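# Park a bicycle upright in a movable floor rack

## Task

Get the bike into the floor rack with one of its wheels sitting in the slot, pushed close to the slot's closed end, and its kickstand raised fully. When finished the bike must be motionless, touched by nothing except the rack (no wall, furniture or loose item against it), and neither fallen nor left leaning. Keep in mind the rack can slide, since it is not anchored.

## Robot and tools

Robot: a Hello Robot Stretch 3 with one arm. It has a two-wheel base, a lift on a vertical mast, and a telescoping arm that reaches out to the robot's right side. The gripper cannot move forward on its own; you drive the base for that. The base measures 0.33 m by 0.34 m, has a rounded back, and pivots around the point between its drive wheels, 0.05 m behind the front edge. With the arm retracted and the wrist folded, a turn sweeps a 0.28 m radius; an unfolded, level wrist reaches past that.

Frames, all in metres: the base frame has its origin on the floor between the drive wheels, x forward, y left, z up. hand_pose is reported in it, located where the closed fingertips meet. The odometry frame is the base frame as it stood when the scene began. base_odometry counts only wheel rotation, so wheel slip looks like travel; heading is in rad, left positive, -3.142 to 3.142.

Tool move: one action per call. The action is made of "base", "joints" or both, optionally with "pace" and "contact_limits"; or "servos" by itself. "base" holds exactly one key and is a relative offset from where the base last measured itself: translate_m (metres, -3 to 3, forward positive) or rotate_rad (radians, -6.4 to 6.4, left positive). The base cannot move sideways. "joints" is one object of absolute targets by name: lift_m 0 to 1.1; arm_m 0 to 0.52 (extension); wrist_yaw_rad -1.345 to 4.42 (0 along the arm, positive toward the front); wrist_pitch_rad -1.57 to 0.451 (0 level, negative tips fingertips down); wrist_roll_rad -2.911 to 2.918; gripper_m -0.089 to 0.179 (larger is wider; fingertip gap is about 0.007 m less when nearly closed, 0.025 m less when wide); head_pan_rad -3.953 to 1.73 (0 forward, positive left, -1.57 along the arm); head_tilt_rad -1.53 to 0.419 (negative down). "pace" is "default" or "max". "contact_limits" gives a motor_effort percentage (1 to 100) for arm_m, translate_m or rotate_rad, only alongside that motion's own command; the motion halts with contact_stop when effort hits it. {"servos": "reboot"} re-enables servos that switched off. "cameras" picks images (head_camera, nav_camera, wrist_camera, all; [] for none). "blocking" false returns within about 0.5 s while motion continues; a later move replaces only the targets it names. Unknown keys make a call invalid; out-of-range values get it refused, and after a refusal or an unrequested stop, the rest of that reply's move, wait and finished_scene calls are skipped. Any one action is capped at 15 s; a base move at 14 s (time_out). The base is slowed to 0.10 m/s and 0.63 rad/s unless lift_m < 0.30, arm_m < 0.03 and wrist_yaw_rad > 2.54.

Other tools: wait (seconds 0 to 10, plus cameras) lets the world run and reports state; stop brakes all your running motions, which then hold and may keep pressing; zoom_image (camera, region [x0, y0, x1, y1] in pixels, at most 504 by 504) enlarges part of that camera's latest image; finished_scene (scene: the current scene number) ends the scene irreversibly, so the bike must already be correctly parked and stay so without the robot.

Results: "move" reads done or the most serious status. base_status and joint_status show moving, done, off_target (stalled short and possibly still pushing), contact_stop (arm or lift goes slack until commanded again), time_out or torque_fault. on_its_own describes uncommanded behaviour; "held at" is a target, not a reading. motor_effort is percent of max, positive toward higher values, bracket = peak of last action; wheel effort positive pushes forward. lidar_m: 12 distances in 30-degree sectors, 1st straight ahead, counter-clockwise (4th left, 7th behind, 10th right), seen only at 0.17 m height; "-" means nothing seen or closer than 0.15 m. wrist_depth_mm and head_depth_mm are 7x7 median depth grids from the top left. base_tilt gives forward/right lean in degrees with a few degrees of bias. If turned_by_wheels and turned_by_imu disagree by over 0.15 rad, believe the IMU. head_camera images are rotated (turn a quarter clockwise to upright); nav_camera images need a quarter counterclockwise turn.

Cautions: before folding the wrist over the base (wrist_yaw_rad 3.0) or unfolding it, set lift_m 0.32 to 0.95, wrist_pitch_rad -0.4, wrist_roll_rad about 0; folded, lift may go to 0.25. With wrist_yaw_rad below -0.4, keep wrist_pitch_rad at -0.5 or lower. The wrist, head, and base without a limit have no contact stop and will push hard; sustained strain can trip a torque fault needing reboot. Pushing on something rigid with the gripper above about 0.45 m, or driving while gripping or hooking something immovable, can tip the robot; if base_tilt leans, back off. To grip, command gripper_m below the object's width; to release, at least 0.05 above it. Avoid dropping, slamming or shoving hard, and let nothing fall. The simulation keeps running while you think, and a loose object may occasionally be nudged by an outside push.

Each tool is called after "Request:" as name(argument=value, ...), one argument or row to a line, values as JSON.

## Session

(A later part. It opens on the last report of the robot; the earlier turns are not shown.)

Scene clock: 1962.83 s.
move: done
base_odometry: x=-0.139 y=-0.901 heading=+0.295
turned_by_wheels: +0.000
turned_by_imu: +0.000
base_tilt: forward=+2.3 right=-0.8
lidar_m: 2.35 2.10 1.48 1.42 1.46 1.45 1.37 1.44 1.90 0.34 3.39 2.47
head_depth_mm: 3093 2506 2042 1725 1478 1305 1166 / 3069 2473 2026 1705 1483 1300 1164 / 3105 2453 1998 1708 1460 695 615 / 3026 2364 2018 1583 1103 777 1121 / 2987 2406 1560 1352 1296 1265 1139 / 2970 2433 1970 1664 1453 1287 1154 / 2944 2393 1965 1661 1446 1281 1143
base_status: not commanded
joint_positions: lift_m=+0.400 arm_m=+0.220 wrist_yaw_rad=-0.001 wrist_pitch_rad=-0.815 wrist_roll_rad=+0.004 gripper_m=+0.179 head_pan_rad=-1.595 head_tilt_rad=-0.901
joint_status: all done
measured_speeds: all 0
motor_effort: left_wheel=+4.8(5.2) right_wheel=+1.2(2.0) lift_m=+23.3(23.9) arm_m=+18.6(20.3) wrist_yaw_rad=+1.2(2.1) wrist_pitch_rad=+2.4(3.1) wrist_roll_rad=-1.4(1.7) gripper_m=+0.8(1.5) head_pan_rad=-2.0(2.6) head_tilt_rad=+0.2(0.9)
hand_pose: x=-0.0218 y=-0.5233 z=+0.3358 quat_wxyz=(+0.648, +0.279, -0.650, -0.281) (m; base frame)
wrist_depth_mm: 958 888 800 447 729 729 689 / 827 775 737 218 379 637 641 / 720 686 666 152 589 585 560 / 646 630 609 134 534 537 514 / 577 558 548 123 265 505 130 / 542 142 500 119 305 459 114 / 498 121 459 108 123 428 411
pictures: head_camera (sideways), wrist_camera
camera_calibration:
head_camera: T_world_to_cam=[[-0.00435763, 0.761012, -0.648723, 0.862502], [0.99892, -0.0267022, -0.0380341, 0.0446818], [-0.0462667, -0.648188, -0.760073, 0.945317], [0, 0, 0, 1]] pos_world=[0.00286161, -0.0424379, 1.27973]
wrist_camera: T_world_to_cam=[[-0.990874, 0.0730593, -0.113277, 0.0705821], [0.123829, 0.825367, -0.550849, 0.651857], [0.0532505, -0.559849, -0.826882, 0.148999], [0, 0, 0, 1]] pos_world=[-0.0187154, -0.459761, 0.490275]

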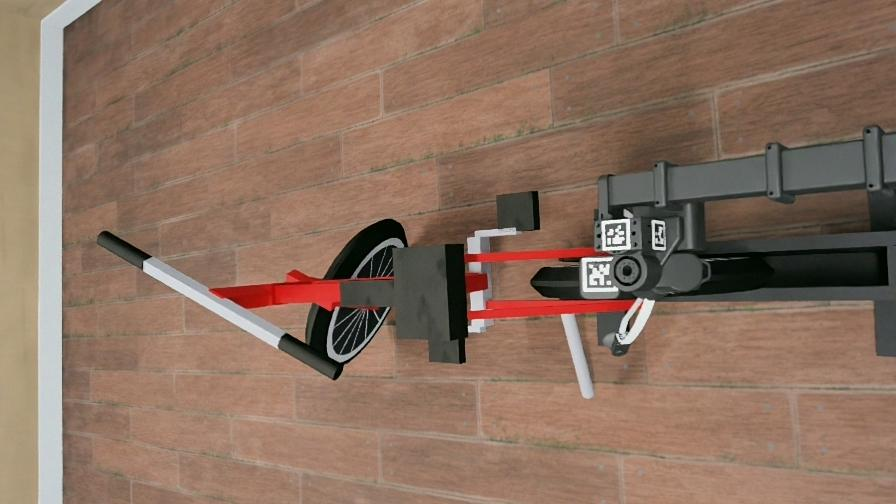

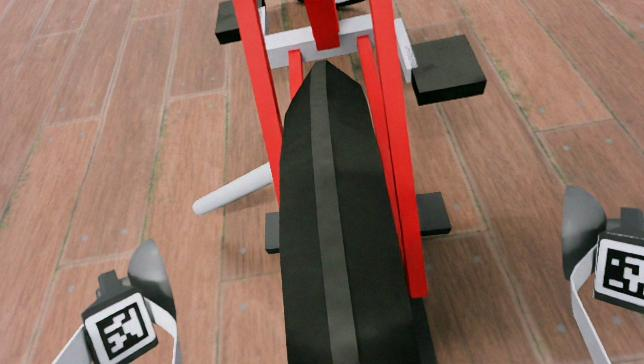

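Request:
move(
  base={"translate_m":0.01},
  cameras=[],
)

Request:
move(
  joints={"gripper_m":-0.02},
  cameras=[],
)

Request:
move(
  joints={"arm_m":0.155},
  cameras=["head_camera"],
)

Request:
move(
  joints={"arm_m":0.095},
  cameras=["head_camera","wrist_camera"],
)

Scene clock: 1968.17 s.
move: done
base_odometry: x=-0.129 y=-0.898 heading=+0.295
turned_by_wheels: +0.000
turned_by_imu: -0.001
base_tilt: forward=+2.3 right=-0.8
lidar_m: 2.34 2.10 1.49 1.42 1.45 1.46 1.38 1.44 1.91 0.34 3.40 2.46
head_depth_mm: 3096 2514 2064 1726 1489 1317 1167 / 3095 2469 2022 1709 1479 1303 1169 / 3053 2443 2014 1695 1473 694 614 / 3009 2378 1949 1344 1072 780 1123 / 3033 2406 1534 1372 1382 1271 1147 / 2942 2418 1961 1660 1445 1279 1148 / 2962 2408 1963 1655 1434 1279 1141
base_status: done
joint_positions: lift_m=+0.400 arm_m=+0.220 wrist_yaw_rad=-0.001 wrist_pitch_rad=-0.815 wrist_roll_rad=+0.004 gripper_m=+0.179 head_pan_rad=-1.595 head_tilt_rad=-0.901
joint_status: not commanded
measured_speeds: all 0
motor_effort: left_wheel=+5.9(8.9) right_wheel=+2.2(5.7) lift_m=+25.1(25.3) arm_m=+15.3(16.0) wrist_yaw_rad=+1.0(2.1) wrist_pitch_rad=+2.6(3.1) wrist_roll_rad=-1.4(1.7) gripper_m=+0.6(1.7) head_pan_rad=-2.3(2.5) head_tilt_rad=+0.1(0.8)
hand_pose: x=-0.0218 y=-0.5233 z=+0.3358 quat_wxyz=(+0.648, +0.279, -0.650, -0.281) (m; base frame)
wrist_depth_mm: 946 888 825 447 437 724 683 / 812 791 731 207 377 632 634 / 724 700 667 155 250 573 565 / 642 620 591 135 253 541 518 / 580 572 545 128 133 494 130 / 540 142 501 121 121 460 114 / 500 121 464 117 112 426 413
pictures: none
No camera images: "cameras" was empty.

Scene clock: 1970.67 s.
move: done
base_odometry: x=-0.129 y=-0.898 heading=+0.295
turned_by_wheels: +0.000
turned_by_imu: -0.001
base_tilt: forward=+2.3 right=-0.8
lidar_m: 2.34 2.11 1.49 1.42 1.45 1.45 1.37 1.44 1.91 0.34 3.38 2.46
head_depth_mm: 3053 2520 2028 1722 1491 1304 1163 / 3113 2462 2027 1715 1471 1305 1156 / 3047 2471 2022 1698 1466 697 615 / 3000 2375 1938 1343 1071 774 1124 / 3020 2424 1523 1418 1386 1265 1151 / 3019 2401 1979 1682 1451 1287 1148 / 2985 2410 1961 1657 1447 1274 1139
base_status: not commanded
joint_positions: lift_m=+0.400 arm_m=+0.220 wrist_yaw_rad=-0.006 wrist_pitch_rad=-0.814 wrist_roll_rad=+0.004 gripper_m=-0.019 head_pan_rad=-1.595 head_tilt_rad=-0.901
joint_status: all done
measured_speeds: all 0
motor_effort: left_wheel=+4.3(6.0) right_wheel=+2.0(2.8) lift_m=+26.7(26.7) arm_m=+13.2(15.5) wrist_yaw_rad=+5.3(6.2) wrist_pitch_rad=+2.1(3.1) wrist_roll_rad=-1.5(1.7) gripper_m=-28.7(97.8) head_pan_rad=-2.2(2.6) head_tilt_rad=+0.5(1.2)
hand_pose: x=-0.0225 y=-0.5233 z=+0.3358 quat_wxyz=(+0.647, +0.278, -0.651, -0.283) (m; base frame)
wrist_depth_mm: 952 869 775 442 721 734 689 / 828 773 747 245 373 642 626 / 698 692 669 153 250 596 581 / 640 619 594 135 255 545 518 / 597 566 558 128 129 495 482 / 544 512 129 126 123 124 443 / 492 490 456 112 112 425 417
pictures: none
No camera images: "cameras" was empty.

Scene clock: 1972.30 s.
move: done
base_odometry: x=-0.129 y=-0.898 heading=+0.295
turned_by_wheels: +0.000
turned_by_imu: -0.001
base_tilt: forward=+2.3 right=-0.8
lidar_m: 2.34 2.10 1.49 1.41 1.45 1.46 1.38 1.44 1.91 0.31 3.38 2.46
head_depth_mm: 3117 2524 2029 1717 1483 1308 1163 / 3092 2462 2006 1711 1482 1305 1160 / 3073 2366 2017 1666 1418 696 618 / 3026 2375 1419 980 1111 698 1111 / 3019 2420 1837 1610 1394 1268 1133 / 2988 2433 1989 1688 1442 1286 1145 / 2953 2429 1961 1661 1446 1276 1141
base_status: not commanded
joint_positions: lift_m=+0.400 arm_m=+0.155 wrist_yaw_rad=-0.015 wrist_pitch_rad=-0.818 wrist_roll_rad=+0.004 gripper_m=-0.016 head_pan_rad=-1.595 head_tilt_rad=-0.901
joint_status: all done
measured_speeds: all 0
on_its_own: wrist_yaw_rad is at rest, and its effort (+13.2) is outside its rest range (-9 to +9)
motor_effort: left_wheel=-1.0(4.4) right_wheel=+3.4(3.7) lift_m=+40.3(40.6) arm_m=-23.2(26.4) wrist_yaw_rad=+13.2(13.7) wrist_pitch_rad=+3.2(3.7) wrist_roll_rad=-1.3(1.5) gripper_m=-10.6(28.4) head_pan_rad=-2.1(2.6) head_tilt_rad=+0.1(0.9)
hand_pose: x=-0.0239 y=-0.4575 z=+0.3352 quat_wxyz=(+0.646, +0.276, -0.652, -0.287) (m; base frame)
wrist_depth_mm: 903 864 840 416 418 715 699 / 796 779 719 168 381 627 627 / 706 676 662 149 263 595 561 / 636 620 589 137 265 535 520 / 577 559 547 134 128 490 484 / 540 505 493 130 125 446 445 / 483 481 446 114 123 427 419
pictures: head_camera (sideways)
camera_calibration:
head_camera: T_world_to_cam=[[-0.00435763, 0.761012, -0.648723, 0.862502], [0.99892, -0.0267022, -0.0380341, 0.0446818], [-0.0462667, -0.648188, -0.760073, 0.945317], [0, 0, 0, 1]] pos_world=[0.00286161, -0.0424379, 1.27973]

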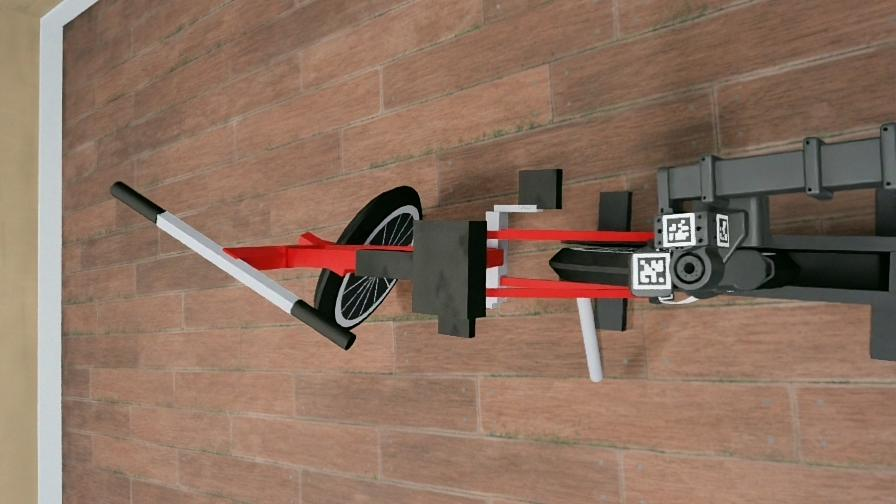

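Scene clock: 1973.90 s.
move: done
base_odometry: x=-0.129 y=-0.898 heading=+0.295
turned_by_wheels: +0.000
turned_by_imu: +0.000
base_tilt: forward=+2.3 right=-0.8
lidar_m: 2.34 2.10 1.49 1.42 1.45 1.46 1.37 1.45 1.05 0.27 3.40 2.46
head_depth_mm: 3086 2493 2018 1701 1477 1307 1162 / 3081 2474 2027 1710 1476 1302 1163 / 3028 2316 2010 1598 1422 1300 617 / 3021 2425 1433 962 1091 773 692 / 2998 2419 1970 1697 1458 1288 1130 / 2927 2396 1970 1668 1453 1276 1141 / 2970 2374 1986 1667 1445 1273 1139
base_status: not commanded
joint_positions: lift_m=+0.400 arm_m=+0.095 wrist_yaw_rad=-0.020 wrist_pitch_rad=-0.859 wrist_roll_rad=+0.008 gripper_m=-0.016 head_pan_rad=-1.595 head_tilt_rad=-0.901
joint_status: all done
measured_speeds: all 0
on_its_own: wrist_yaw_rad is at rest, and its effort (+16.3) is outside its rest range (-9 to +9)
motor_effort: left_wheel=-1.0(1.4) right_wheel=+3.4(3.6) lift_m=+50.6(50.9) arm_m=-24.1(27.8) wrist_yaw_rad=+16.3(18.1) wrist_pitch_rad=+11.0(11.0) wrist_roll_rad=-2.9(2.9) gripper_m=-8.6(10.8) head_pan_rad=-2.3(2.5) head_tilt_rad=+1.0(1.1)
hand_pose: x=-0.0245 y=-0.3890 z=+0.3289 quat_wxyz=(+0.638, +0.287, -0.648, -0.302) (m; base frame)
wrist_depth_mm: 843 816 770 189 220 384 645 / 769 722 695 153 259 619 597 / 674 653 622 143 148 567 539 / 626 593 584 136 144 519 498 / 570 543 530 136 133 485 466 / 517 506 490 129 129 435 440 / 479 471 448 129 283 406 412
pictures: head_camera (sideways), wrist_camera
camera_calibration:
head_camera: T_world_to_cam=[[-0.00435781, 0.761012, -0.648723, 0.862502], [0.99892, -0.026702, -0.0380341, 0.0446818], [-0.0462666, -0.648188, -0.760073, 0.945317], [0, 0, 0, 1]] pos_world=[0.00286162, -0.0424379, 1.27973]
wrist_camera: T_world_to_cam=[[-0.988735, 0.0990981, -0.112169, 0.067064], [0.143045, 0.846198, -0.513309, 0.533869], [0.0440494, -0.523572, -0.850842, 0.24041], [0, 0, 0, 1]] pos_world=[-0.0206488, -0.332533, 0.486113]

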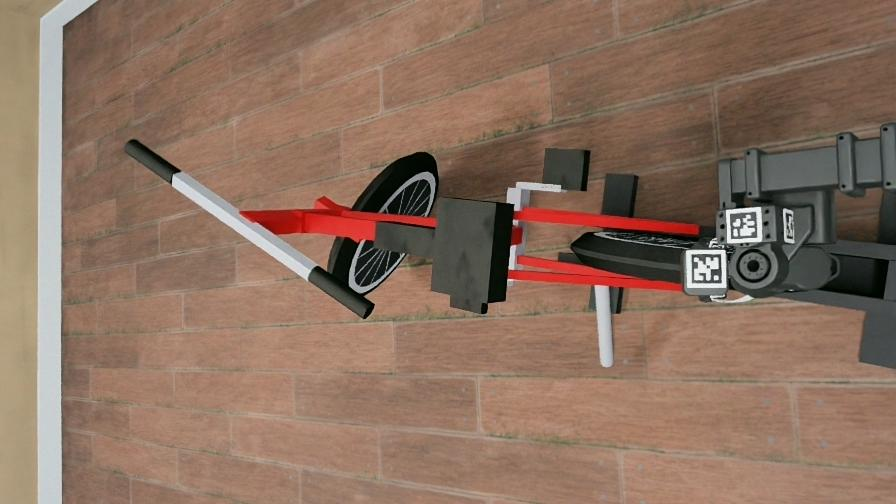

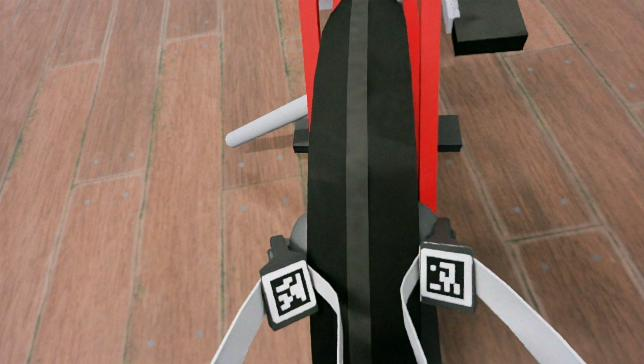

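Request:
move(
  joints={"gripper_m":0.179},
  cameras=[],
)

Request:
move(
  joints={"lift_m":0.95,"arm_m":0.2,"wrist_pitch_rad":-1.4,"wrist_yaw_rad":0},
  cameras=["head_camera","wrist_camera"],
)

Scene clock: 1979.53 s.
move: done
base_odometry: x=-0.129 y=-0.898 heading=+0.295
turned_by_wheels: +0.000
turned_by_imu: -0.001
base_tilt: forward=+2.3 right=-0.8
lidar_m: 2.34 2.11 1.49 1.41 1.45 1.46 1.38 1.44 1.06 0.27 3.39 2.46
head_depth_mm: 3089 2497 2039 1715 1473 1299 1162 / 3109 2474 2027 1709 1481 1303 1167 / 3049 2381 2028 1604 1421 1283 618 / 3056 2426 1431 960 1094 770 692 / 2983 2441 1995 1691 1462 1259 1141 / 2969 2389 1983 1682 1463 1284 1148 / 2936 2392 1963 1658 1439 1273 1145
base_status: not commanded
joint_positions: lift_m=+0.400 arm_m=+0.095 wrist_yaw_rad=-0.002 wrist_pitch_rad=-0.816 wrist_roll_rad=+0.006 gripper_m=+0.179 head_pan_rad=-1.595 head_tilt_rad=-0.901
joint_status: all done
measured_speeds: all 0
motor_effort: left_wheel=-0.9(1.4) right_wheel=+3.4(3.6) lift_m=+22.6(49.8) arm_m=+9.0(9.0) wrist_yaw_rad=+1.8(17.0) wrist_pitch_rad=+2.9(11.2) wrist_roll_rad=-2.1(2.8) gripper_m=+0.7(83.5) head_pan_rad=-2.1(2.4) head_tilt_rad=-0.2(1.0)
hand_pose: x=-0.0219 y=-0.3980 z=+0.3356 quat_wxyz=(+0.647, +0.279, -0.651, -0.282) (m; base frame)
wrist_depth_mm: 916 927 828 468 257 697 704 / 809 774 717 282 171 627 624 / 717 708 664 170 153 586 565 / 644 620 589 153 144 549 518 / 588 562 539 145 140 502 130 / 547 142 505 142 136 458 114 / 500 122 475 143 136 424 411
pictures: none
No camera images: "cameras" was empty.

Scene clock: 1985.37 s.
move: done
base_odometry: x=-0.129 y=-0.898 heading=+0.295
turned_by_wheels: +0.000
turned_by_imu: -0.001
base_tilt: forward=+2.3 right=-0.8
lidar_m: 2.34 2.11 1.49 1.42 1.46 1.46 1.38 1.44 1.06 0.27 3.39 2.46
head_depth_mm: 3100 - 2034 1726 1486 1313 1165 / 312 304 1886 1704 1472 1300 1154 / 287 302 378 1567 1419 1294 1155 / 302 304 330 920 1091 967 1103 / 2974 2424 1947 1565 1458 1289 1139 / 2968 2402 1976 1664 1451 1282 1148 / 2922 2410 1973 1664 1441 1279 1139
base_status: not commanded
joint_positions: lift_m=+0.950 arm_m=+0.200 wrist_yaw_rad=-0.001 wrist_pitch_rad=-1.396 wrist_roll_rad=+0.005 gripper_m=+0.179 head_pan_rad=-1.595 head_tilt_rad=-0.901
joint_status: all done
measured_speeds: all 0
motor_effort: left_wheel=-0.9(1.1) right_wheel=+3.5(3.8) lift_m=+28.8(30.5) arm_m=+11.5(20.6) wrist_yaw_rad=+0.5(3.4) wrist_pitch_rad=-1.1(2.8) wrist_roll_rad=-1.8(2.2) gripper_m=+1.5(1.8) head_pan_rad=-2.6(2.7) head_tilt_rad=+0.2(1.2)
hand_pose: x=-0.0217 y=-0.3658 z=+0.8322 quat_wxyz=(+0.540, +0.453, -0.543, -0.456) (m; base frame)
wrist_depth_mm: - - - 457 770 934 924 / - - - 947 962 991 941 / - - - 985 964 955 940 / - - - - 998 950 931 / - - - - 962 958 130 / - 142 - - 818 921 112 / - 121 - - 836 975 934
pictures: head_camera (sideways), wrist_camera
camera_calibration:
head_camera: T_world_to_cam=[[-0.0043579, 0.761012, -0.648723, 0.862502], [0.99892, -0.0267018, -0.0380341, 0.0446818], [-0.0462665, -0.648188, -0.760073, 0.945317], [0, 0, 0, 1]] pos_world=[0.00286163, -0.0424379, 1.27973]
wrist_camera: T_world_to_cam=[[-0.990617, 0.125046, -0.0551472, 0.0860504], [0.125615, 0.992055, -0.00696854, 0.403717], [0.0538376, -0.0138305, -0.998454, 0.99014], [0, 0, 0, 1]] pos_world=[-0.0187768, -0.397576, 0.996168]

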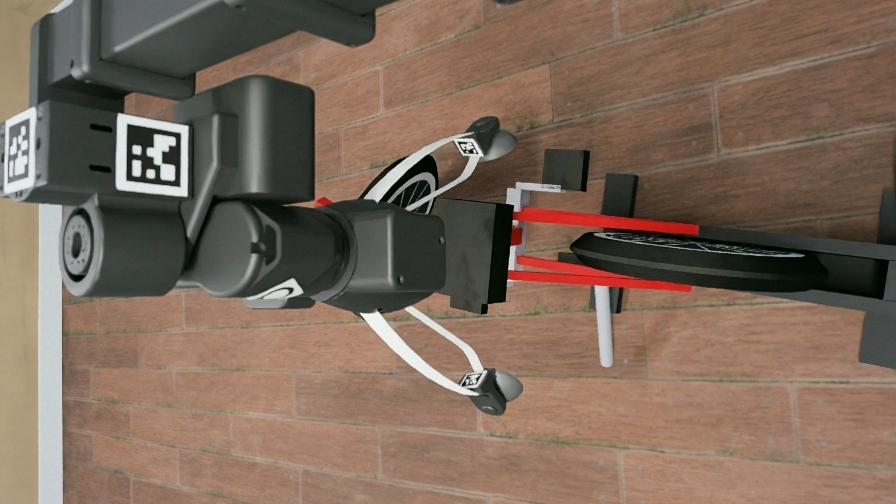

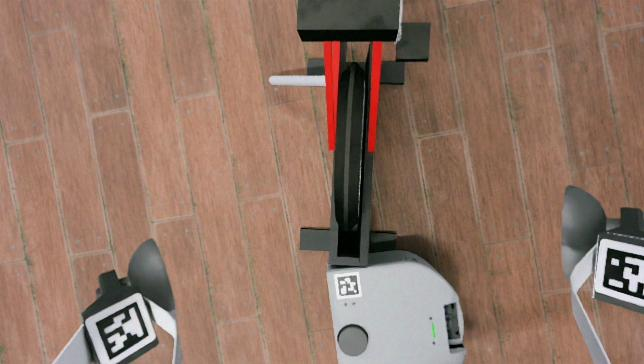

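Request:
move(
  base={"rotate_rad":-0.165},
  joints={"lift_m":0.5,"wrist_pitch_rad":-0.8,"arm_m":0.1},
  cameras=[],
)

Request:
move(
  base={"translate_m":0.07},
  cameras=[],
)

Request:
move(
  joints={"arm_m":0.145,"lift_m":0.40},
  cameras=["wrist_camera","head_camera"],
)

Scene clock: 1996.80 s.
move: done
base_odometry: x=-0.129 y=-0.898 heading=+0.130
turned_by_wheels: -0.165
turned_by_imu: -0.166
base_tilt: forward=+2.3 right=-0.8
lidar_m: 2.34 2.35 1.60 1.42 1.42 1.56 1.38 1.41 1.68 0.27 3.32 2.63
head_depth_mm: 2446 2429 2055 1713 1484 1314 1170 / 2855 2511 2012 1707 1486 1314 1132 / 3151 2487 2012 1705 1469 575 586 / 3139 2386 1996 1623 1383 586 1089 / 3038 2349 1381 955 1309 929 1114 / 2986 2400 1920 1692 1446 1280 1147 / 2908 2418 1964 1660 1449 1275 1138
base_status: done
joint_positions: lift_m=+0.500 arm_m=+0.100 wrist_yaw_rad=-0.001 wrist_pitch_rad=-0.815 wrist_roll_rad=+0.005 gripper_m=+0.179 head_pan_rad=-1.595 head_tilt_rad=-0.901
joint_status: all done
measured_speeds: all 0
motor_effort: left_wheel=+5.1(10.8) right_wheel=-4.6(9.0) lift_m=+23.0(27.7) arm_m=-16.3(20.7) wrist_yaw_rad=+0.7(2.1) wrist_pitch_rad=+2.7(5.2) wrist_roll_rad=-1.6(2.0) gripper_m=+0.4(1.4) head_pan_rad=-1.8(2.7) head_tilt_rad=+0.3(1.4)
hand_pose: x=-0.0217 y=-0.4031 z=+0.4357 quat_wxyz=(+0.648, +0.280, -0.650, -0.282) (m; base frame)
wrist_depth_mm: - - 990 774 896 864 827 / 974 920 622 552 819 773 751 / 876 828 788 519 740 699 687 / 761 762 703 353 673 664 633 / 703 686 586 332 611 609 129 / 638 141 584 284 566 552 114 / 606 122 551 244 521 509 491
pictures: none
No camera images: "cameras" was empty.

Scene clock: 1998.60 s.
move: done
base_odometry: x=-0.060 y=-0.889 heading=+0.130
turned_by_wheels: +0.000
turned_by_imu: +0.000
base_tilt: forward=+2.3 right=-0.8
lidar_m: 2.27 2.28 1.61 1.43 1.44 1.63 1.44 1.48 1.76 0.27 3.29 2.56
head_depth_mm: 2599 2489 2038 1722 1490 1308 1171 / 2965 2469 2037 1716 1478 1303 1126 / 3206 2450 2004 1691 1424 576 586 / 3063 2344 1941 977 1273 586 976 / 3042 2445 1517 1619 1433 1248 1145 / 2973 2411 1965 1675 1451 1282 1147 / 2876 2383 1967 1669 1442 1271 1135
base_status: done
joint_positions: lift_m=+0.500 arm_m=+0.100 wrist_yaw_rad=-0.001 wrist_pitch_rad=-0.815 wrist_roll_rad=+0.005 gripper_m=+0.179 head_pan_rad=-1.595 head_tilt_rad=-0.901
joint_status: not commanded
measured_speeds: all 0
motor_effort: left_wheel=+4.6(10.4) right_wheel=+1.4(6.3) lift_m=+23.5(23.8) arm_m=-15.2(16.6) wrist_yaw_rad=+0.2(2.0) wrist_pitch_rad=+3.2(3.2) wrist_roll_rad=-1.4(1.9) gripper_m=+0.5(1.7) head_pan_rad=-2.0(2.8) head_tilt_rad=+0.4(1.0)
hand_pose: x=-0.0217 y=-0.4031 z=+0.4357 quat_wxyz=(+0.648, +0.280, -0.650, -0.282) (m; base frame)
wrist_depth_mm: - - - 444 885 893 820 / - 951 881 554 524 790 762 / 867 827 805 361 474 708 680 / 773 742 716 360 630 639 629 / 704 666 650 618 369 601 130 / 659 142 603 576 229 559 113 / 617 121 547 536 220 519 499
pictures: none
No camera images: "cameras" was empty.

Scene clock: 2000.33 s.
move: done
base_odometry: x=-0.060 y=-0.889 heading=+0.130
turned_by_wheels: +0.000
turned_by_imu: +0.000
base_tilt: forward=+2.3 right=-0.8
lidar_m: 2.27 2.27 1.61 1.43 1.44 1.63 1.44 1.48 1.76 0.27 3.29 2.55
head_depth_mm: 2554 2460 2041 1714 1487 1307 1171 / 2971 2496 2003 1716 1477 1301 1164 / 3197 2458 2007 1700 1423 693 615 / 3131 2364 1962 981 1279 693 1006 / 3044 2452 1521 1626 1422 1244 1151 / 2962 2413 1982 1677 1460 1281 1141 / 2941 2412 1969 1658 1443 1271 1139
base_status: not commanded
joint_positions: lift_m=+0.400 arm_m=+0.145 wrist_yaw_rad=-0.001 wrist_pitch_rad=-0.815 wrist_roll_rad=+0.005 gripper_m=+0.179 head_pan_rad=-1.595 head_tilt_rad=-0.901
joint_status: all done
measured_speeds: all 0
motor_effort: left_wheel=+4.5(5.0) right_wheel=+1.5(2.2) lift_m=+23.4(24.2) arm_m=+17.7(20.2) wrist_yaw_rad=+1.6(2.1) wrist_pitch_rad=+2.3(3.1) wrist_roll_rad=-1.7(1.8) gripper_m=+1.4(1.4) head_pan_rad=-2.1(2.5) head_tilt_rad=+0.5(1.1)
hand_pose: x=-0.0217 y=-0.4482 z=+0.3357 quat_wxyz=(+0.648, +0.279, -0.650, -0.281) (m; base frame)
wrist_depth_mm: 933 891 816 446 434 710 713 / 831 759 752 215 242 629 636 / 725 689 655 165 168 585 573 / 643 620 586 144 134 539 529 / 604 570 544 140 123 499 130 / 554 142 510 134 112 456 114 / 488 121 461 437 109 433 412
pictures: head_camera (sideways), wrist_camera
camera_calibration:
head_camera: T_world_to_cam=[[-0.00435763, 0.761012, -0.648723, 0.862502], [0.99892, -0.0267022, -0.0380341, 0.0446818], [-0.0462667, -0.648188, -0.760073, 0.945317], [0, 0, 0, 1]] pos_world=[0.00286161, -0.0424379, 1.27973]
wrist_camera: T_world_to_cam=[[-0.990838, 0.0731185, -0.113552, 0.0652588], [0.124021, 0.825473, -0.550648, 0.589884], [0.0534715, -0.559686, -0.826978, 0.191091], [0, 0, 0, 1]] pos_world=[-0.0187149, -0.384754, 0.490257]

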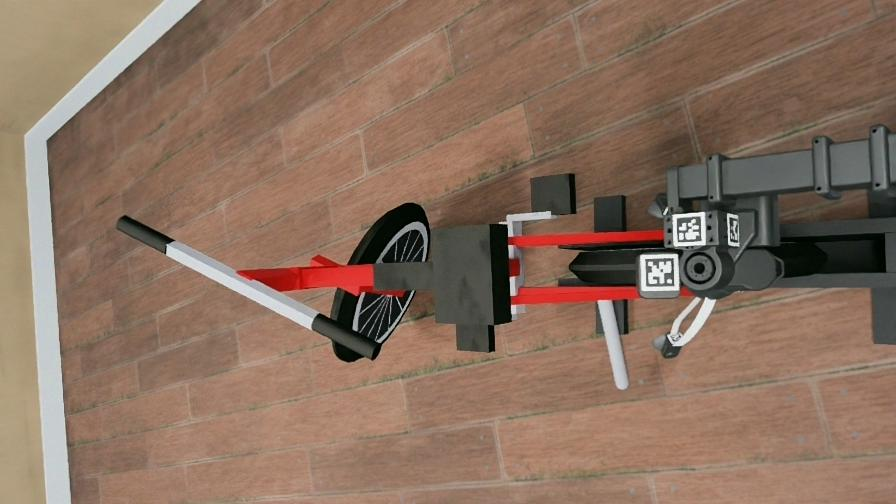

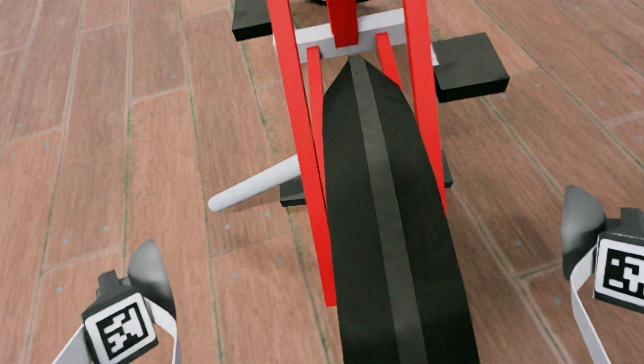

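Request:
move(
  base={"translate_m":-0.012},
  cameras=[],
)

Request:
move(
  joints={"gripper_m":-0.02},
  cameras=[],
)

Request:
move(
  joints={"arm_m":0.085},
  cameras=["head_camera"],
)

Request:
move(
  joints={"arm_m":0.04},
  cameras=["head_camera","wrist_camera"],
)

Scene clock: 2006.87 s.
move: done
base_odometry: x=-0.072 y=-0.890 heading=+0.131
turned_by_wheels: +0.000
turned_by_imu: -0.001
base_tilt: forward=+2.3 right=-0.8
lidar_m: 2.29 2.29 1.61 1.43 1.43 1.62 1.43 1.46 1.75 0.27 3.30 2.57
head_depth_mm: 2516 2458 2042 1713 1489 1309 1165 / 2915 2497 2020 1712 1473 1303 1165 / 3167 2449 2010 1697 1446 694 618 / 3151 2364 1963 1002 1310 693 1023 / 3029 2430 1441 1383 1380 1240 1134 / 2978 2395 1985 1661 1457 1284 1144 / 2960 2386 1953 1670 1445 1278 1136
base_status: done
joint_positions: lift_m=+0.400 arm_m=+0.145 wrist_yaw_rad=-0.001 wrist_pitch_rad=-0.815 wrist_roll_rad=+0.005 gripper_m=+0.179 head_pan_rad=-1.595 head_tilt_rad=-0.901
joint_status: not commanded
measured_speeds: all 0
motor_effort: left_wheel=+1.8(2.9) right_wheel=-3.6(7.8) lift_m=+25.3(25.4) arm_m=+8.7(11.2) wrist_yaw_rad=+0.1(1.8) wrist_pitch_rad=+2.7(3.2) wrist_roll_rad=-1.6(1.8) gripper_m=-0.5(1.1) head_pan_rad=-2.1(2.7) head_tilt_rad=-0.1(0.6)
hand_pose: x=-0.0217 y=-0.4482 z=+0.3357 quat_wxyz=(+0.648, +0.279, -0.650, -0.281) (m; base frame)
wrist_depth_mm: 945 915 829 457 438 755 703 / 804 767 750 204 376 628 614 / 728 701 654 156 253 586 570 / 644 629 606 134 255 546 519 / 579 566 545 125 136 495 130 / 543 142 497 114 122 459 114 / 494 122 469 111 115 435 412
pictures: none
No camera images: "cameras" was empty.

Scene clock: 2009.37 s.
move: done
base_odometry: x=-0.072 y=-0.890 heading=+0.131
turned_by_wheels: +0.000
turned_by_imu: -0.001
base_tilt: forward=+2.3 right=-0.8
lidar_m: 2.28 2.29 1.60 1.43 1.43 1.62 1.43 1.47 1.74 0.27 3.29 2.56
head_depth_mm: 2529 2472 2048 1715 1479 1302 1168 / 2971 2476 2002 1709 1474 1310 1166 / 3163 2467 2004 1702 1452 694 620 / 3099 2371 1950 1001 1322 693 1024 / 3013 2434 1409 1387 1382 1268 1134 / 3006 2397 1978 1670 1455 1286 1147 / 2938 2389 1949 1663 1445 1277 1142
base_status: not commanded
joint_positions: lift_m=+0.400 arm_m=+0.145 wrist_yaw_rad=-0.003 wrist_pitch_rad=-0.814 wrist_roll_rad=+0.004 gripper_m=-0.019 head_pan_rad=-1.595 head_tilt_rad=-0.901
joint_status: all done
measured_speeds: all 0
motor_effort: left_wheel=+1.8(2.1) right_wheel=-2.8(4.1) lift_m=+26.6(26.7) arm_m=+3.1(9.0) wrist_yaw_rad=+3.3(3.8) wrist_pitch_rad=+2.4(3.0) wrist_roll_rad=-1.5(1.8) gripper_m=-28.0(98.1) head_pan_rad=-1.8(2.6) head_tilt_rad=+0.0(1.0)
hand_pose: x=-0.0221 y=-0.4484 z=+0.3359 quat_wxyz=(+0.648, +0.278, -0.651, -0.282) (m; base frame)
wrist_depth_mm: 952 866 807 450 434 721 694 / 814 776 734 205 375 630 618 / 711 685 663 156 254 583 580 / 655 625 600 134 257 546 514 / 589 562 548 129 130 499 482 / 528 523 129 123 123 124 448 / 488 479 450 111 117 421 422
pictures: none
No camera images: "cameras" was empty.

Scene clock: 2010.97 s.
move: done
base_odometry: x=-0.072 y=-0.890 heading=+0.130
turned_by_wheels: +0.000
turned_by_imu: +0.000
base_tilt: forward=+2.3 right=-0.8
lidar_m: 2.28 2.29 1.61 1.42 1.43 1.62 1.44 1.47 1.75 0.23 3.30 2.56
head_depth_mm: 2515 2456 2028 1715 1476 1306 1165 / 2909 2447 2023 1693 1476 1308 1156 / 3198 2363 2026 1631 1390 1298 619 / 3097 2433 1284 982 1254 923 672 / 3032 2429 1997 1649 1453 1264 1134 / 3010 2417 1973 1687 1462 1286 1147 / 2932 2409 1964 1667 1444 1278 1146
base_status: not commanded
joint_positions: lift_m=+0.400 arm_m=+0.085 wrist_yaw_rad=-0.011 wrist_pitch_rad=-0.823 wrist_roll_rad=+0.006 gripper_m=-0.016 head_pan_rad=-1.595 head_tilt_rad=-0.901
joint_status: all done
measured_speeds: all 0
on_its_own: wrist_yaw_rad is at rest, and its effort (+10.5) is outside its rest range (-9 to +9)
motor_effort: left_wheel=+1.7(2.2) right_wheel=-0.1(2.8) lift_m=+37.2(37.4) arm_m=-14.0(25.5) wrist_yaw_rad=+10.5(12.5) wrist_pitch_rad=+4.5(4.7) wrist_roll_rad=-2.0(2.2) gripper_m=-9.7(28.9) head_pan_rad=-1.7(2.6) head_tilt_rad=+0.0(0.8)
hand_pose: x=-0.0233 y=-0.3865 z=+0.3345 quat_wxyz=(+0.645, +0.278, -0.651, -0.288) (m; base frame)
wrist_depth_mm: 926 861 832 456 410 709 677 / 803 761 721 169 252 625 608 / 715 689 653 155 260 589 579 / 647 621 582 135 267 531 522 / 574 550 547 132 130 486 473 / 536 515 488 129 126 443 444 / 496 477 450 115 125 413 415
pictures: head_camera (sideways)
camera_calibration:
head_camera: T_world_to_cam=[[-0.00435835, 0.761012, -0.648723, 0.862502], [0.99892, -0.0267012, -0.0380341, 0.0446818], [-0.0462661, -0.648188, -0.760073, 0.945317], [0, 0, 0, 1]] pos_world=[0.00286165, -0.0424379, 1.27973]

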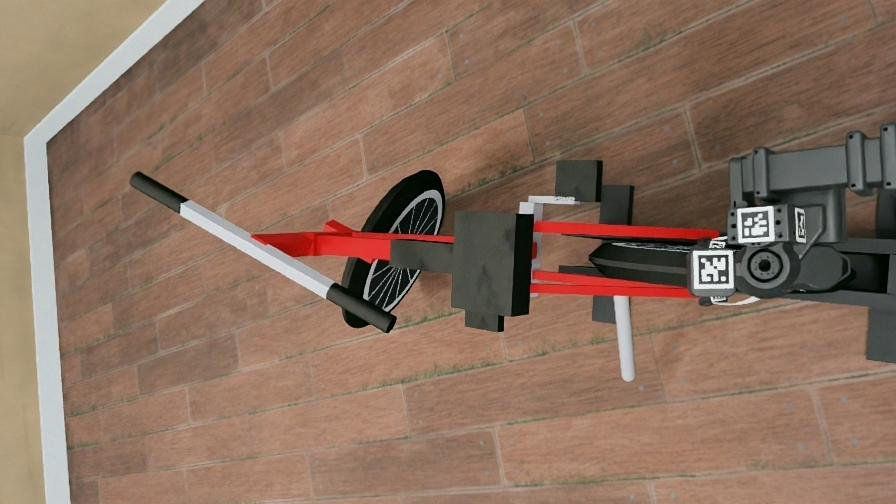

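Scene clock: 2012.40 s.
move: done
base_odometry: x=-0.072 y=-0.890 heading=+0.130
turned_by_wheels: +0.000
turned_by_imu: +0.000
base_tilt: forward=+2.4 right=-0.7
lidar_m: 2.28 2.29 1.61 1.43 1.43 1.62 1.44 1.47 1.00 0.21 3.30 2.57
head_depth_mm: 2543 2477 2056 1706 1489 1311 1168 / 2938 2467 2021 1714 1474 1309 1164 / 3169 2395 1955 1529 1368 1296 608 / 3110 2442 1391 982 1135 947 623 / 3021 2400 1996 1678 1454 1294 1135 / 2978 2408 1978 1671 1448 1284 1148 / 2982 2391 1949 1656 1438 1281 1137
base_status: not commanded
joint_positions: lift_m=+0.400 arm_m=+0.040 wrist_yaw_rad=-0.016 wrist_pitch_rad=-0.851 wrist_roll_rad=+0.010 gripper_m=-0.016 head_pan_rad=-1.595 head_tilt_rad=-0.901
joint_status: all done
measured_speeds: all 0
on_its_own: wrist_yaw_rad is at rest, and its effort (+14.5) is outside its rest range (-9 to +9)
motor_effort: left_wheel=+1.4(2.0) right_wheel=-0.4(0.8) lift_m=+46.5(46.5) arm_m=-25.1(26.0) wrist_yaw_rad=+14.5(15.2) wrist_pitch_rad=+9.5(9.9) wrist_roll_rad=-3.4(3.4) gripper_m=-9.6(10.9) head_pan_rad=-1.9(2.6) head_tilt_rad=+0.9(0.9)
hand_pose: x=-0.0241 y=-0.3358 z=+0.3302 quat_wxyz=(+0.639, +0.285, -0.649, -0.299) (m; base frame)
wrist_depth_mm: 869 831 800 260 247 395 657 / 778 739 718 168 169 628 612 / 684 657 635 145 150 576 558 / 634 599 579 135 143 529 509 / 568 548 534 135 129 496 473 / 521 519 498 129 127 444 440 / 482 469 442 127 135 410 413
pictures: head_camera (sideways), wrist_camera
camera_calibration:
head_camera: T_world_to_cam=[[-0.00435772, 0.761012, -0.648723, 0.862502], [0.99892, -0.0267021, -0.0380341, 0.0446818], [-0.0462666, -0.648188, -0.760073, 0.945317], [0, 0, 0, 1]] pos_world=[0.00286162, -0.0424379, 1.27973]
wrist_camera: T_world_to_cam=[[-0.988779, 0.0963774, -0.114142, 0.0621237], [0.142137, 0.842099, -0.520256, 0.4903], [0.0459777, -0.530642, -0.846348, 0.2655], [0, 0, 0, 1]] pos_world=[-0.0204703, -0.277983, 0.486878]

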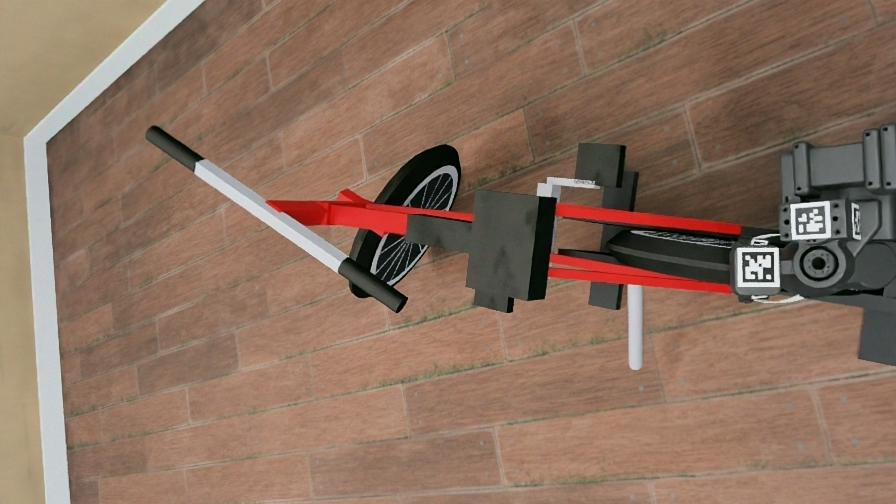

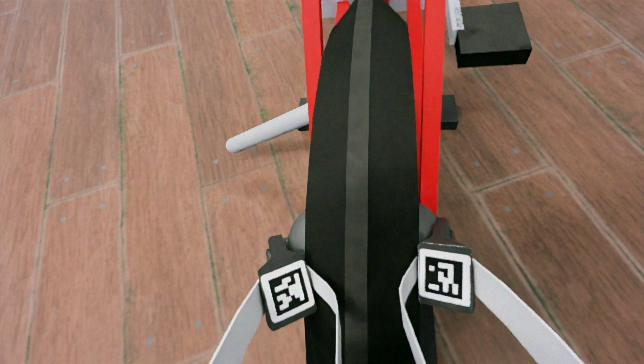

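Request:
move(
  joints={"gripper_m":0.179},
  cameras=[],
)

Request:
move(
  joints={"lift_m":0.95,"arm_m":0.15,"wrist_pitch_rad":-1.4,"wrist_yaw_rad":0},
  cameras=["head_camera","wrist_camera"],
)

Request:
zoom_image(
  camera="wrist_camera",
  region=[270, 40, 470, 300],
)

Scene clock: 2019.00 s.
move: done
base_odometry: x=-0.072 y=-0.890 heading=+0.130
turned_by_wheels: +0.000
turned_by_imu: -0.001
base_tilt: forward=+2.3 right=-0.8
lidar_m: 2.28 2.29 1.61 1.43 1.43 1.62 1.43 1.46 1.00 0.21 3.29 2.57
head_depth_mm: 2548 2489 2034 1710 1485 1302 1167 / 2962 2488 2017 1697 1469 1304 1163 / 3146 2382 1960 1576 1380 1303 610 / 3156 2435 1385 995 1042 949 624 / 3045 2409 2006 1686 1453 1284 1134 / 2984 2416 1975 1671 1447 1280 1151 / 2948 2380 1981 1665 1445 1278 1142
base_status: not commanded
joint_positions: lift_m=+0.400 arm_m=+0.040 wrist_yaw_rad=-0.002 wrist_pitch_rad=-0.816 wrist_roll_rad=+0.006 gripper_m=+0.179 head_pan_rad=-1.595 head_tilt_rad=-0.901
joint_status: all done
measured_speeds: all 0
motor_effort: left_wheel=+1.9(2.0) right_wheel=-0.5(0.6) lift_m=+22.9(48.1) arm_m=+19.0(24.8) wrist_yaw_rad=+1.8(15.2) wrist_pitch_rad=+2.8(9.8) wrist_roll_rad=-2.1(3.4) gripper_m=+1.1(83.8) head_pan_rad=-1.7(2.7) head_tilt_rad=+0.3(1.1)
hand_pose: x=-0.0219 y=-0.3430 z=+0.3356 quat_wxyz=(+0.647, +0.279, -0.651, -0.282) (m; base frame)
wrist_depth_mm: 934 866 849 471 442 712 684 / 837 755 766 274 174 390 619 / 728 691 676 164 159 581 579 / 646 606 592 146 273 539 518 / 584 563 545 132 140 494 130 / 526 141 510 134 137 452 115 / 501 122 461 132 136 429 417
pictures: none
No camera images: "cameras" was empty.

Scene clock: 2024.83 s.
move: done
base_odometry: x=-0.072 y=-0.890 heading=+0.130
turned_by_wheels: +0.000
turned_by_imu: -0.001
base_tilt: forward=+2.3 right=-0.8
lidar_m: 2.28 2.29 1.61 1.43 1.43 1.62 1.43 1.46 1.00 0.21 3.30 2.57
head_depth_mm: 2545 - 1973 1713 1473 1307 1166 / 2966 - - 1693 1454 1302 1165 / 3205 - 283 1379 1363 1296 1157 / 3117 - 286 323 1046 970 1009 / 3026 2398 2001 1580 1453 1284 1135 / 2997 2414 1961 1671 1403 1285 1151 / 2933 2397 1961 1653 1446 1277 1147
base_status: not commanded
joint_positions: lift_m=+0.950 arm_m=+0.150 wrist_yaw_rad=-0.001 wrist_pitch_rad=-1.396 wrist_roll_rad=+0.005 gripper_m=+0.179 head_pan_rad=-1.595 head_tilt_rad=-0.901
joint_status: all done
measured_speeds: all 0
motor_effort: left_wheel=+1.7(2.2) right_wheel=+0.1(0.6) lift_m=+28.9(30.5) arm_m=+16.8(21.0) wrist_yaw_rad=+1.4(5.0) wrist_pitch_rad=-0.8(2.8) wrist_roll_rad=-1.8(2.1) gripper_m=-0.4(1.9) head_pan_rad=-2.0(2.5) head_tilt_rad=-0.1(1.1)
hand_pose: x=-0.0217 y=-0.3158 z=+0.8322 quat_wxyz=(+0.540, +0.453, -0.543, -0.456) (m; base frame)
wrist_depth_mm: - - - 447 755 937 955 / - - - 936 958 943 934 / - - - 984 943 976 918 / - - - - 971 959 914 / - - - - 996 940 130 / - 142 - - 819 976 112 / - 121 - - 830 950 985
pictures: head_camera (sideways), wrist_camera
camera_calibration:
head_camera: T_world_to_cam=[[-0.00435772, 0.761012, -0.648723, 0.862502], [0.99892, -0.0267021, -0.0380341, 0.0446818], [-0.0462666, -0.648188, -0.760073, 0.945317], [0, 0, 0, 1]] pos_world=[0.00286162, -0.0424379, 1.27973]
wrist_camera: T_world_to_cam=[[-0.990624, 0.124997, -0.0551365, 0.0797722], [0.125563, 0.992062, -0.00691533, 0.354055], [0.0538344, -0.0137736, -0.998455, 0.99085], [0, 0, 0, 1]] pos_world=[-0.0187738, -0.347568, 0.996165]

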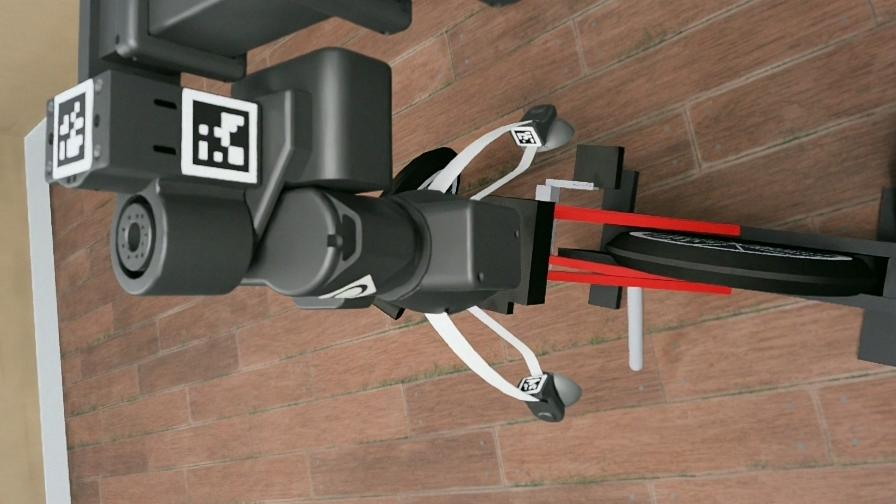

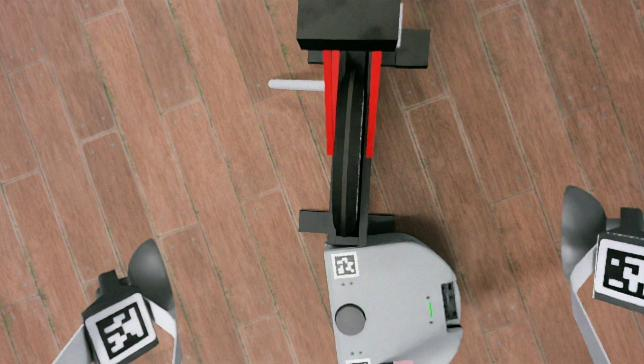

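Scaled by 1.938.

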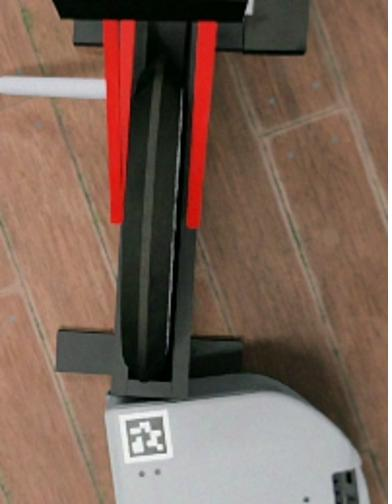

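Request:
move(
  joints={"arm_m":0.05,"lift_m":0.7},
  cameras=[],
)

Request:
move(
  base={"rotate_rad":-0.175},
  cameras=[],
)

Request:
move(
  base={"translate_m":0.6},
  joints={"head_pan_rad":-1.9,"head_tilt_rad":-0.7},
  cameras=["head_camera"],
)

Scene clock: 2103.43 s.
move: done
base_odometry: x=-0.072 y=-0.890 heading=+0.130
turned_by_wheels: +0.000
turned_by_imu: -0.001
base_tilt: forward=+2.3 right=-0.8
lidar_m: 2.28 2.29 1.60 1.43 1.43 1.62 1.43 1.46 1.00 0.21 3.30 2.57
head_depth_mm: 2558 2451 2044 1718 1477 1291 320 / 2977 2493 2017 1714 1482 375 329 / 3197 2410 1936 1593 1230 372 1121 / 3150 2440 1381 989 1046 395 455 / 3057 2405 1987 1675 1451 1268 1097 / 2999 2398 1974 1673 1444 1285 1128 / 2948 2399 1968 1662 1448 1278 1146
base_status: not commanded
joint_positions: lift_m=+0.700 arm_m=+0.050 wrist_yaw_rad=-0.001 wrist_pitch_rad=-1.396 wrist_roll_rad=+0.004 gripper_m=+0.179 head_pan_rad=-1.595 head_tilt_rad=-0.901
joint_status: all done
measured_speeds: all 0
motor_effort: left_wheel=+1.6(2.0) right_wheel=+0.2(0.6) lift_m=+23.4(28.3) arm_m=-17.8(20.1) wrist_yaw_rad=+0.7(2.2) wrist_pitch_rad=-0.5(1.5) wrist_roll_rad=-1.5(2.0) gripper_m=+1.1(1.7) head_pan_rad=-2.1(2.7) head_tilt_rad=+0.0(1.2)
hand_pose: x=-0.0216 y=-0.2157 z=+0.5822 quat_wxyz=(+0.540, +0.453, -0.543, -0.456) (m; base frame)
wrist_depth_mm: 760 764 745 380 717 729 696 / 760 754 764 487 740 733 698 / 774 766 760 633 742 717 701 / 776 766 757 583 738 719 707 / 761 747 753 590 575 731 129 / 790 141 730 591 578 627 113 / 807 122 767 747 570 715 729
pictures: none
No camera images: "cameras" was empty.

Scene clock: 2104.67 s.
move: done
base_odometry: x=-0.072 y=-0.890 heading=-0.044
turned_by_wheels: -0.175
turned_by_imu: -0.174
base_tilt: forward=+2.3 right=-0.8
lidar_m: 2.31 2.28 1.79 1.44 1.43 1.56 1.45 1.43 1.59 0.21 3.29 2.87
head_depth_mm: 1975 2158 2042 1713 1489 1287 320 / 2302 2380 2029 1710 1472 374 328 / 2684 2481 2016 1702 1483 373 1124 / 3056 2365 1995 1618 1384 395 456 / 3118 2420 1360 979 1255 945 914 / 3107 2419 1975 1637 1426 1268 1126 / 2957 2406 1951 1653 1447 1281 1139
base_status: done
joint_positions: lift_m=+0.700 arm_m=+0.050 wrist_yaw_rad=-0.001 wrist_pitch_rad=-1.396 wrist_roll_rad=+0.004 gripper_m=+0.179 head_pan_rad=-1.595 head_tilt_rad=-0.901
joint_status: not commanded
measured_speeds: all 0
motor_effort: left_wheel=+5.5(10.0) right_wheel=-4.5(8.4) lift_m=+23.5(23.7) arm_m=-17.4(18.1) wrist_yaw_rad=+0.1(2.1) wrist_pitch_rad=-1.3(1.6) wrist_roll_rad=-1.8(1.8) gripper_m=+0.0(1.8) head_pan_rad=-2.1(2.6) head_tilt_rad=+0.0(1.0)
hand_pose: x=-0.0216 y=-0.2157 z=+0.5822 quat_wxyz=(+0.540, +0.453, -0.543, -0.456) (m; base frame)
wrist_depth_mm: 771 773 746 507 725 707 715 / 765 758 735 572 737 719 703 / 775 783 761 535 717 728 709 / 762 770 778 500 705 738 704 / 775 769 737 574 570 716 130 / 769 141 759 574 566 631 114 / 773 121 752 738 575 736 709
pictures: none
No camera images: "cameras" was empty.

Scene clock: 2111.80 s.
move: done
base_odometry: x=+0.528 y=-0.917 heading=-0.044
turned_by_wheels: +0.000
turned_by_imu: +0.000
base_tilt: forward=+2.3 right=-0.8
lidar_m: 1.75 1.73 1.89 1.66 1.66 1.80 2.01 0.59 0.73 3.11 3.07 2.17
head_depth_mm: 2065 2223 2412 2134 1038 1098 1111 / 2228 2419 2527 2066 1347 1301 1245 / 2447 2661 2712 1512 1628 1419 356 / 2659 2991 2727 2096 1670 1430 363 / 2986 3305 2702 2068 1691 1421 350 / 3188 3469 2662 2065 1680 1423 1151 / 3037 3252 2688 2051 1686 1418 1222
base_status: done
joint_positions: lift_m=+0.700 arm_m=+0.050 wrist_yaw_rad=-0.001 wrist_pitch_rad=-1.396 wrist_roll_rad=+0.004 gripper_m=+0.179 head_pan_rad=-1.894 head_tilt_rad=-0.705
joint_status: all done
measured_speeds: all 0
motor_effort: left_wheel=+4.6(10.4) right_wheel=+1.6(6.0) lift_m=+24.6(24.8) arm_m=-13.9(17.5) wrist_yaw_rad=+0.7(2.1) wrist_pitch_rad=-0.9(1.5) wrist_roll_rad=-1.6(1.8) gripper_m=+0.4(1.8) head_pan_rad=-2.5(3.7) head_tilt_rad=+2.0(3.0)
hand_pose: x=-0.0216 y=-0.2157 z=+0.5822 quat_wxyz=(+0.540, +0.453, -0.543, -0.456) (m; base frame)
wrist_depth_mm: 749 744 721 731 721 707 664 / 789 753 735 728 734 713 664 / 776 773 757 735 743 716 683 / 795 753 749 746 725 746 696 / 782 777 773 691 585 735 130 / 772 141 749 593 574 626 114 / 794 122 753 757 573 716 719
pictures: head_camera (sideways)
camera_calibration:
head_camera: T_world_to_cam=[[0.175418, 0.594941, -0.784394, 1.03822], [0.944305, -0.327003, -0.0368429, 0.0434737], [-0.278419, -0.734244, -0.619167, 0.763465], [0, 0, 0, 1]] pos_world=[-0.0106114, -0.0428912, 1.28869]

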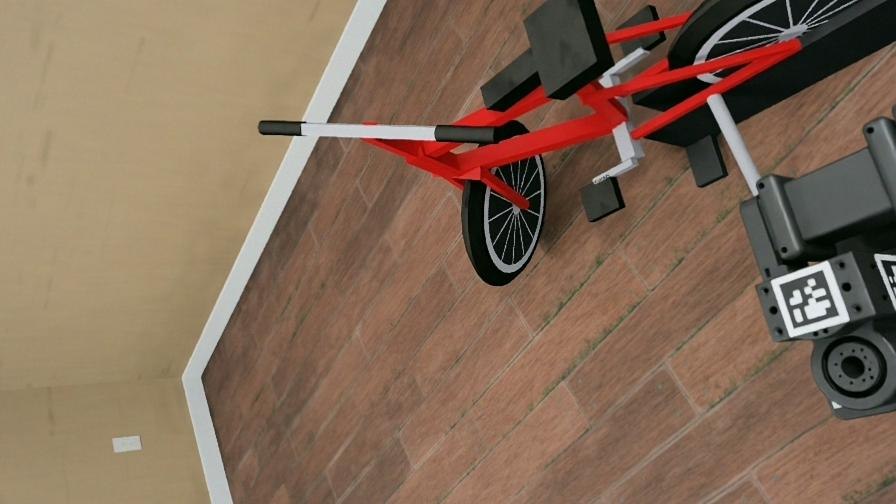

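Request:
move(
  base={"rotate_rad":-1.571},
  joints={"head_pan_rad":-1.2,"head_tilt_rad":-0.8},
)

Scene clock: 2119.57 s.
move: done
base_odometry: x=+0.528 y=-0.917 heading=-1.615
turned_by_wheels: -1.571
turned_by_imu: -1.563
base_tilt: forward=+2.3 right=-0.8
lidar_m: 3.10 3.06 2.17 1.75 1.73 1.89 1.67 1.65 1.80 2.00 0.59 0.73
head_depth_mm: 1832 2065 2279 1912 1604 1375 332 / 1828 2074 2280 1893 1591 1364 362 / 1804 2076 2258 1880 1602 1369 1154 / 1824 2090 2258 1878 1590 1340 1193 / 1817 2051 2236 1879 1569 1191 1189 / 1803 2025 2251 1882 1578 1269 1189 / 1804 2040 2221 1839 1324 1301 1179
base_status: done
joint_positions: lift_m=+0.700 arm_m=+0.050 wrist_yaw_rad=-0.001 wrist_pitch_rad=-1.396 wrist_roll_rad=+0.004 gripper_m=+0.179 head_pan_rad=-1.205 head_tilt_rad=-0.790
joint_status: all done
measured_speeds: all 0
motor_effort: left_wheel=+6.1(10.4) right_wheel=-5.1(8.4) lift_m=+25.6(25.7) arm_m=-18.6(19.0) wrist_yaw_rad=+0.8(1.6) wrist_pitch_rad=-0.7(1.3) wrist_roll_rad=-1.5(1.8) gripper_m=-0.5(1.8) head_pan_rad=+2.3(4.5) head_tilt_rad=-4.5(9.1)
hand_pose: x=-0.0216 y=-0.2157 z=+0.5822 quat_wxyz=(+0.540, +0.453, -0.543, -0.456) (m; base frame)
wrist_depth_mm: 551 603 742 721 713 730 727 / 738 754 731 748 711 738 712 / 759 765 766 746 725 727 687 / 768 761 734 751 737 722 707 / 767 777 755 699 580 721 129 / 778 141 741 585 576 629 114 / 786 121 776 751 573 743 712
pictures: head_camera (sideways), nav_camera (sideways), wrist_camera
camera_calibration:
head_camera: T_world_to_cam=[[-0.26577, 0.630757, -0.729049, 0.968771], [0.935675, 0.350862, -0.0375357, 0.0444242], [0.23212, -0.692128, -0.683432, 0.843944], [0, 0, 0, 1]] pos_world=[0.0200074, -0.0425282, 1.28473]
nav_camera: T_world_to_cam=[[0.194384, -0.674471, 0.712253, -0.88732], [-0.937322, -0.341795, -0.0678556, 0.140541], [0.289211, -0.65442, -0.698635, 0.863943], [0, 0, 0, 1]] pos_world=[0.0543514, 0.0149465, 1.24511]
wrist_camera: T_world_to_cam=[[-0.99078, 0.123827, -0.054977, 0.0531382], [0.124368, 0.992215, -0.00652323, 0.252792], [0.0537412, -0.0133005, -0.998466, 0.742715], [0, 0, 0, 1]] pos_world=[-0.0187054, -0.247525, 0.746146]

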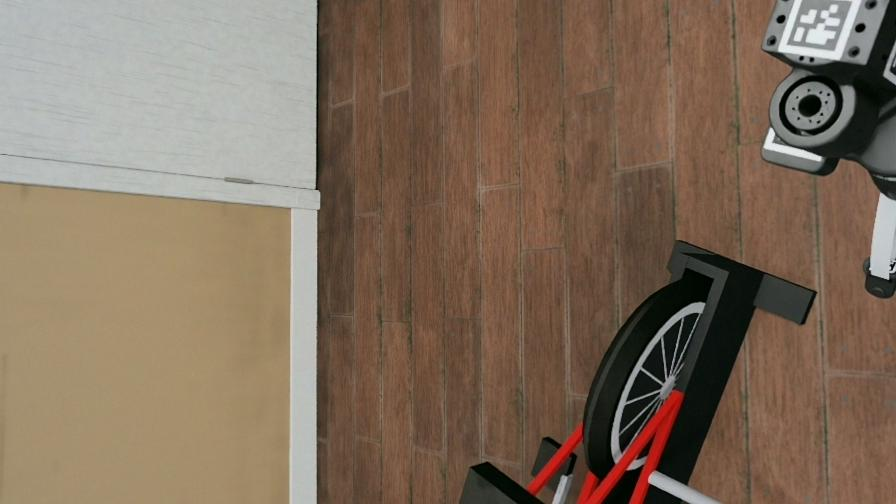

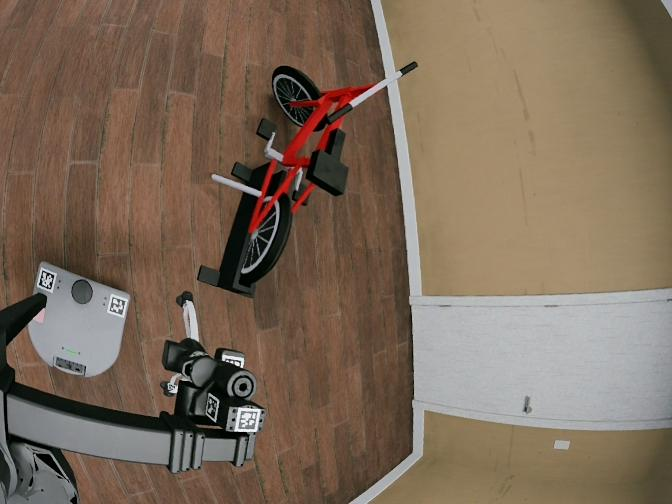

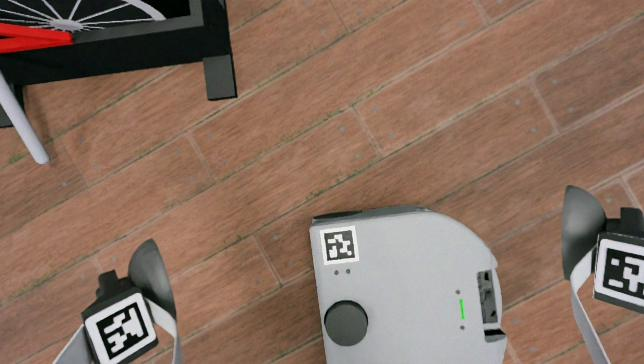

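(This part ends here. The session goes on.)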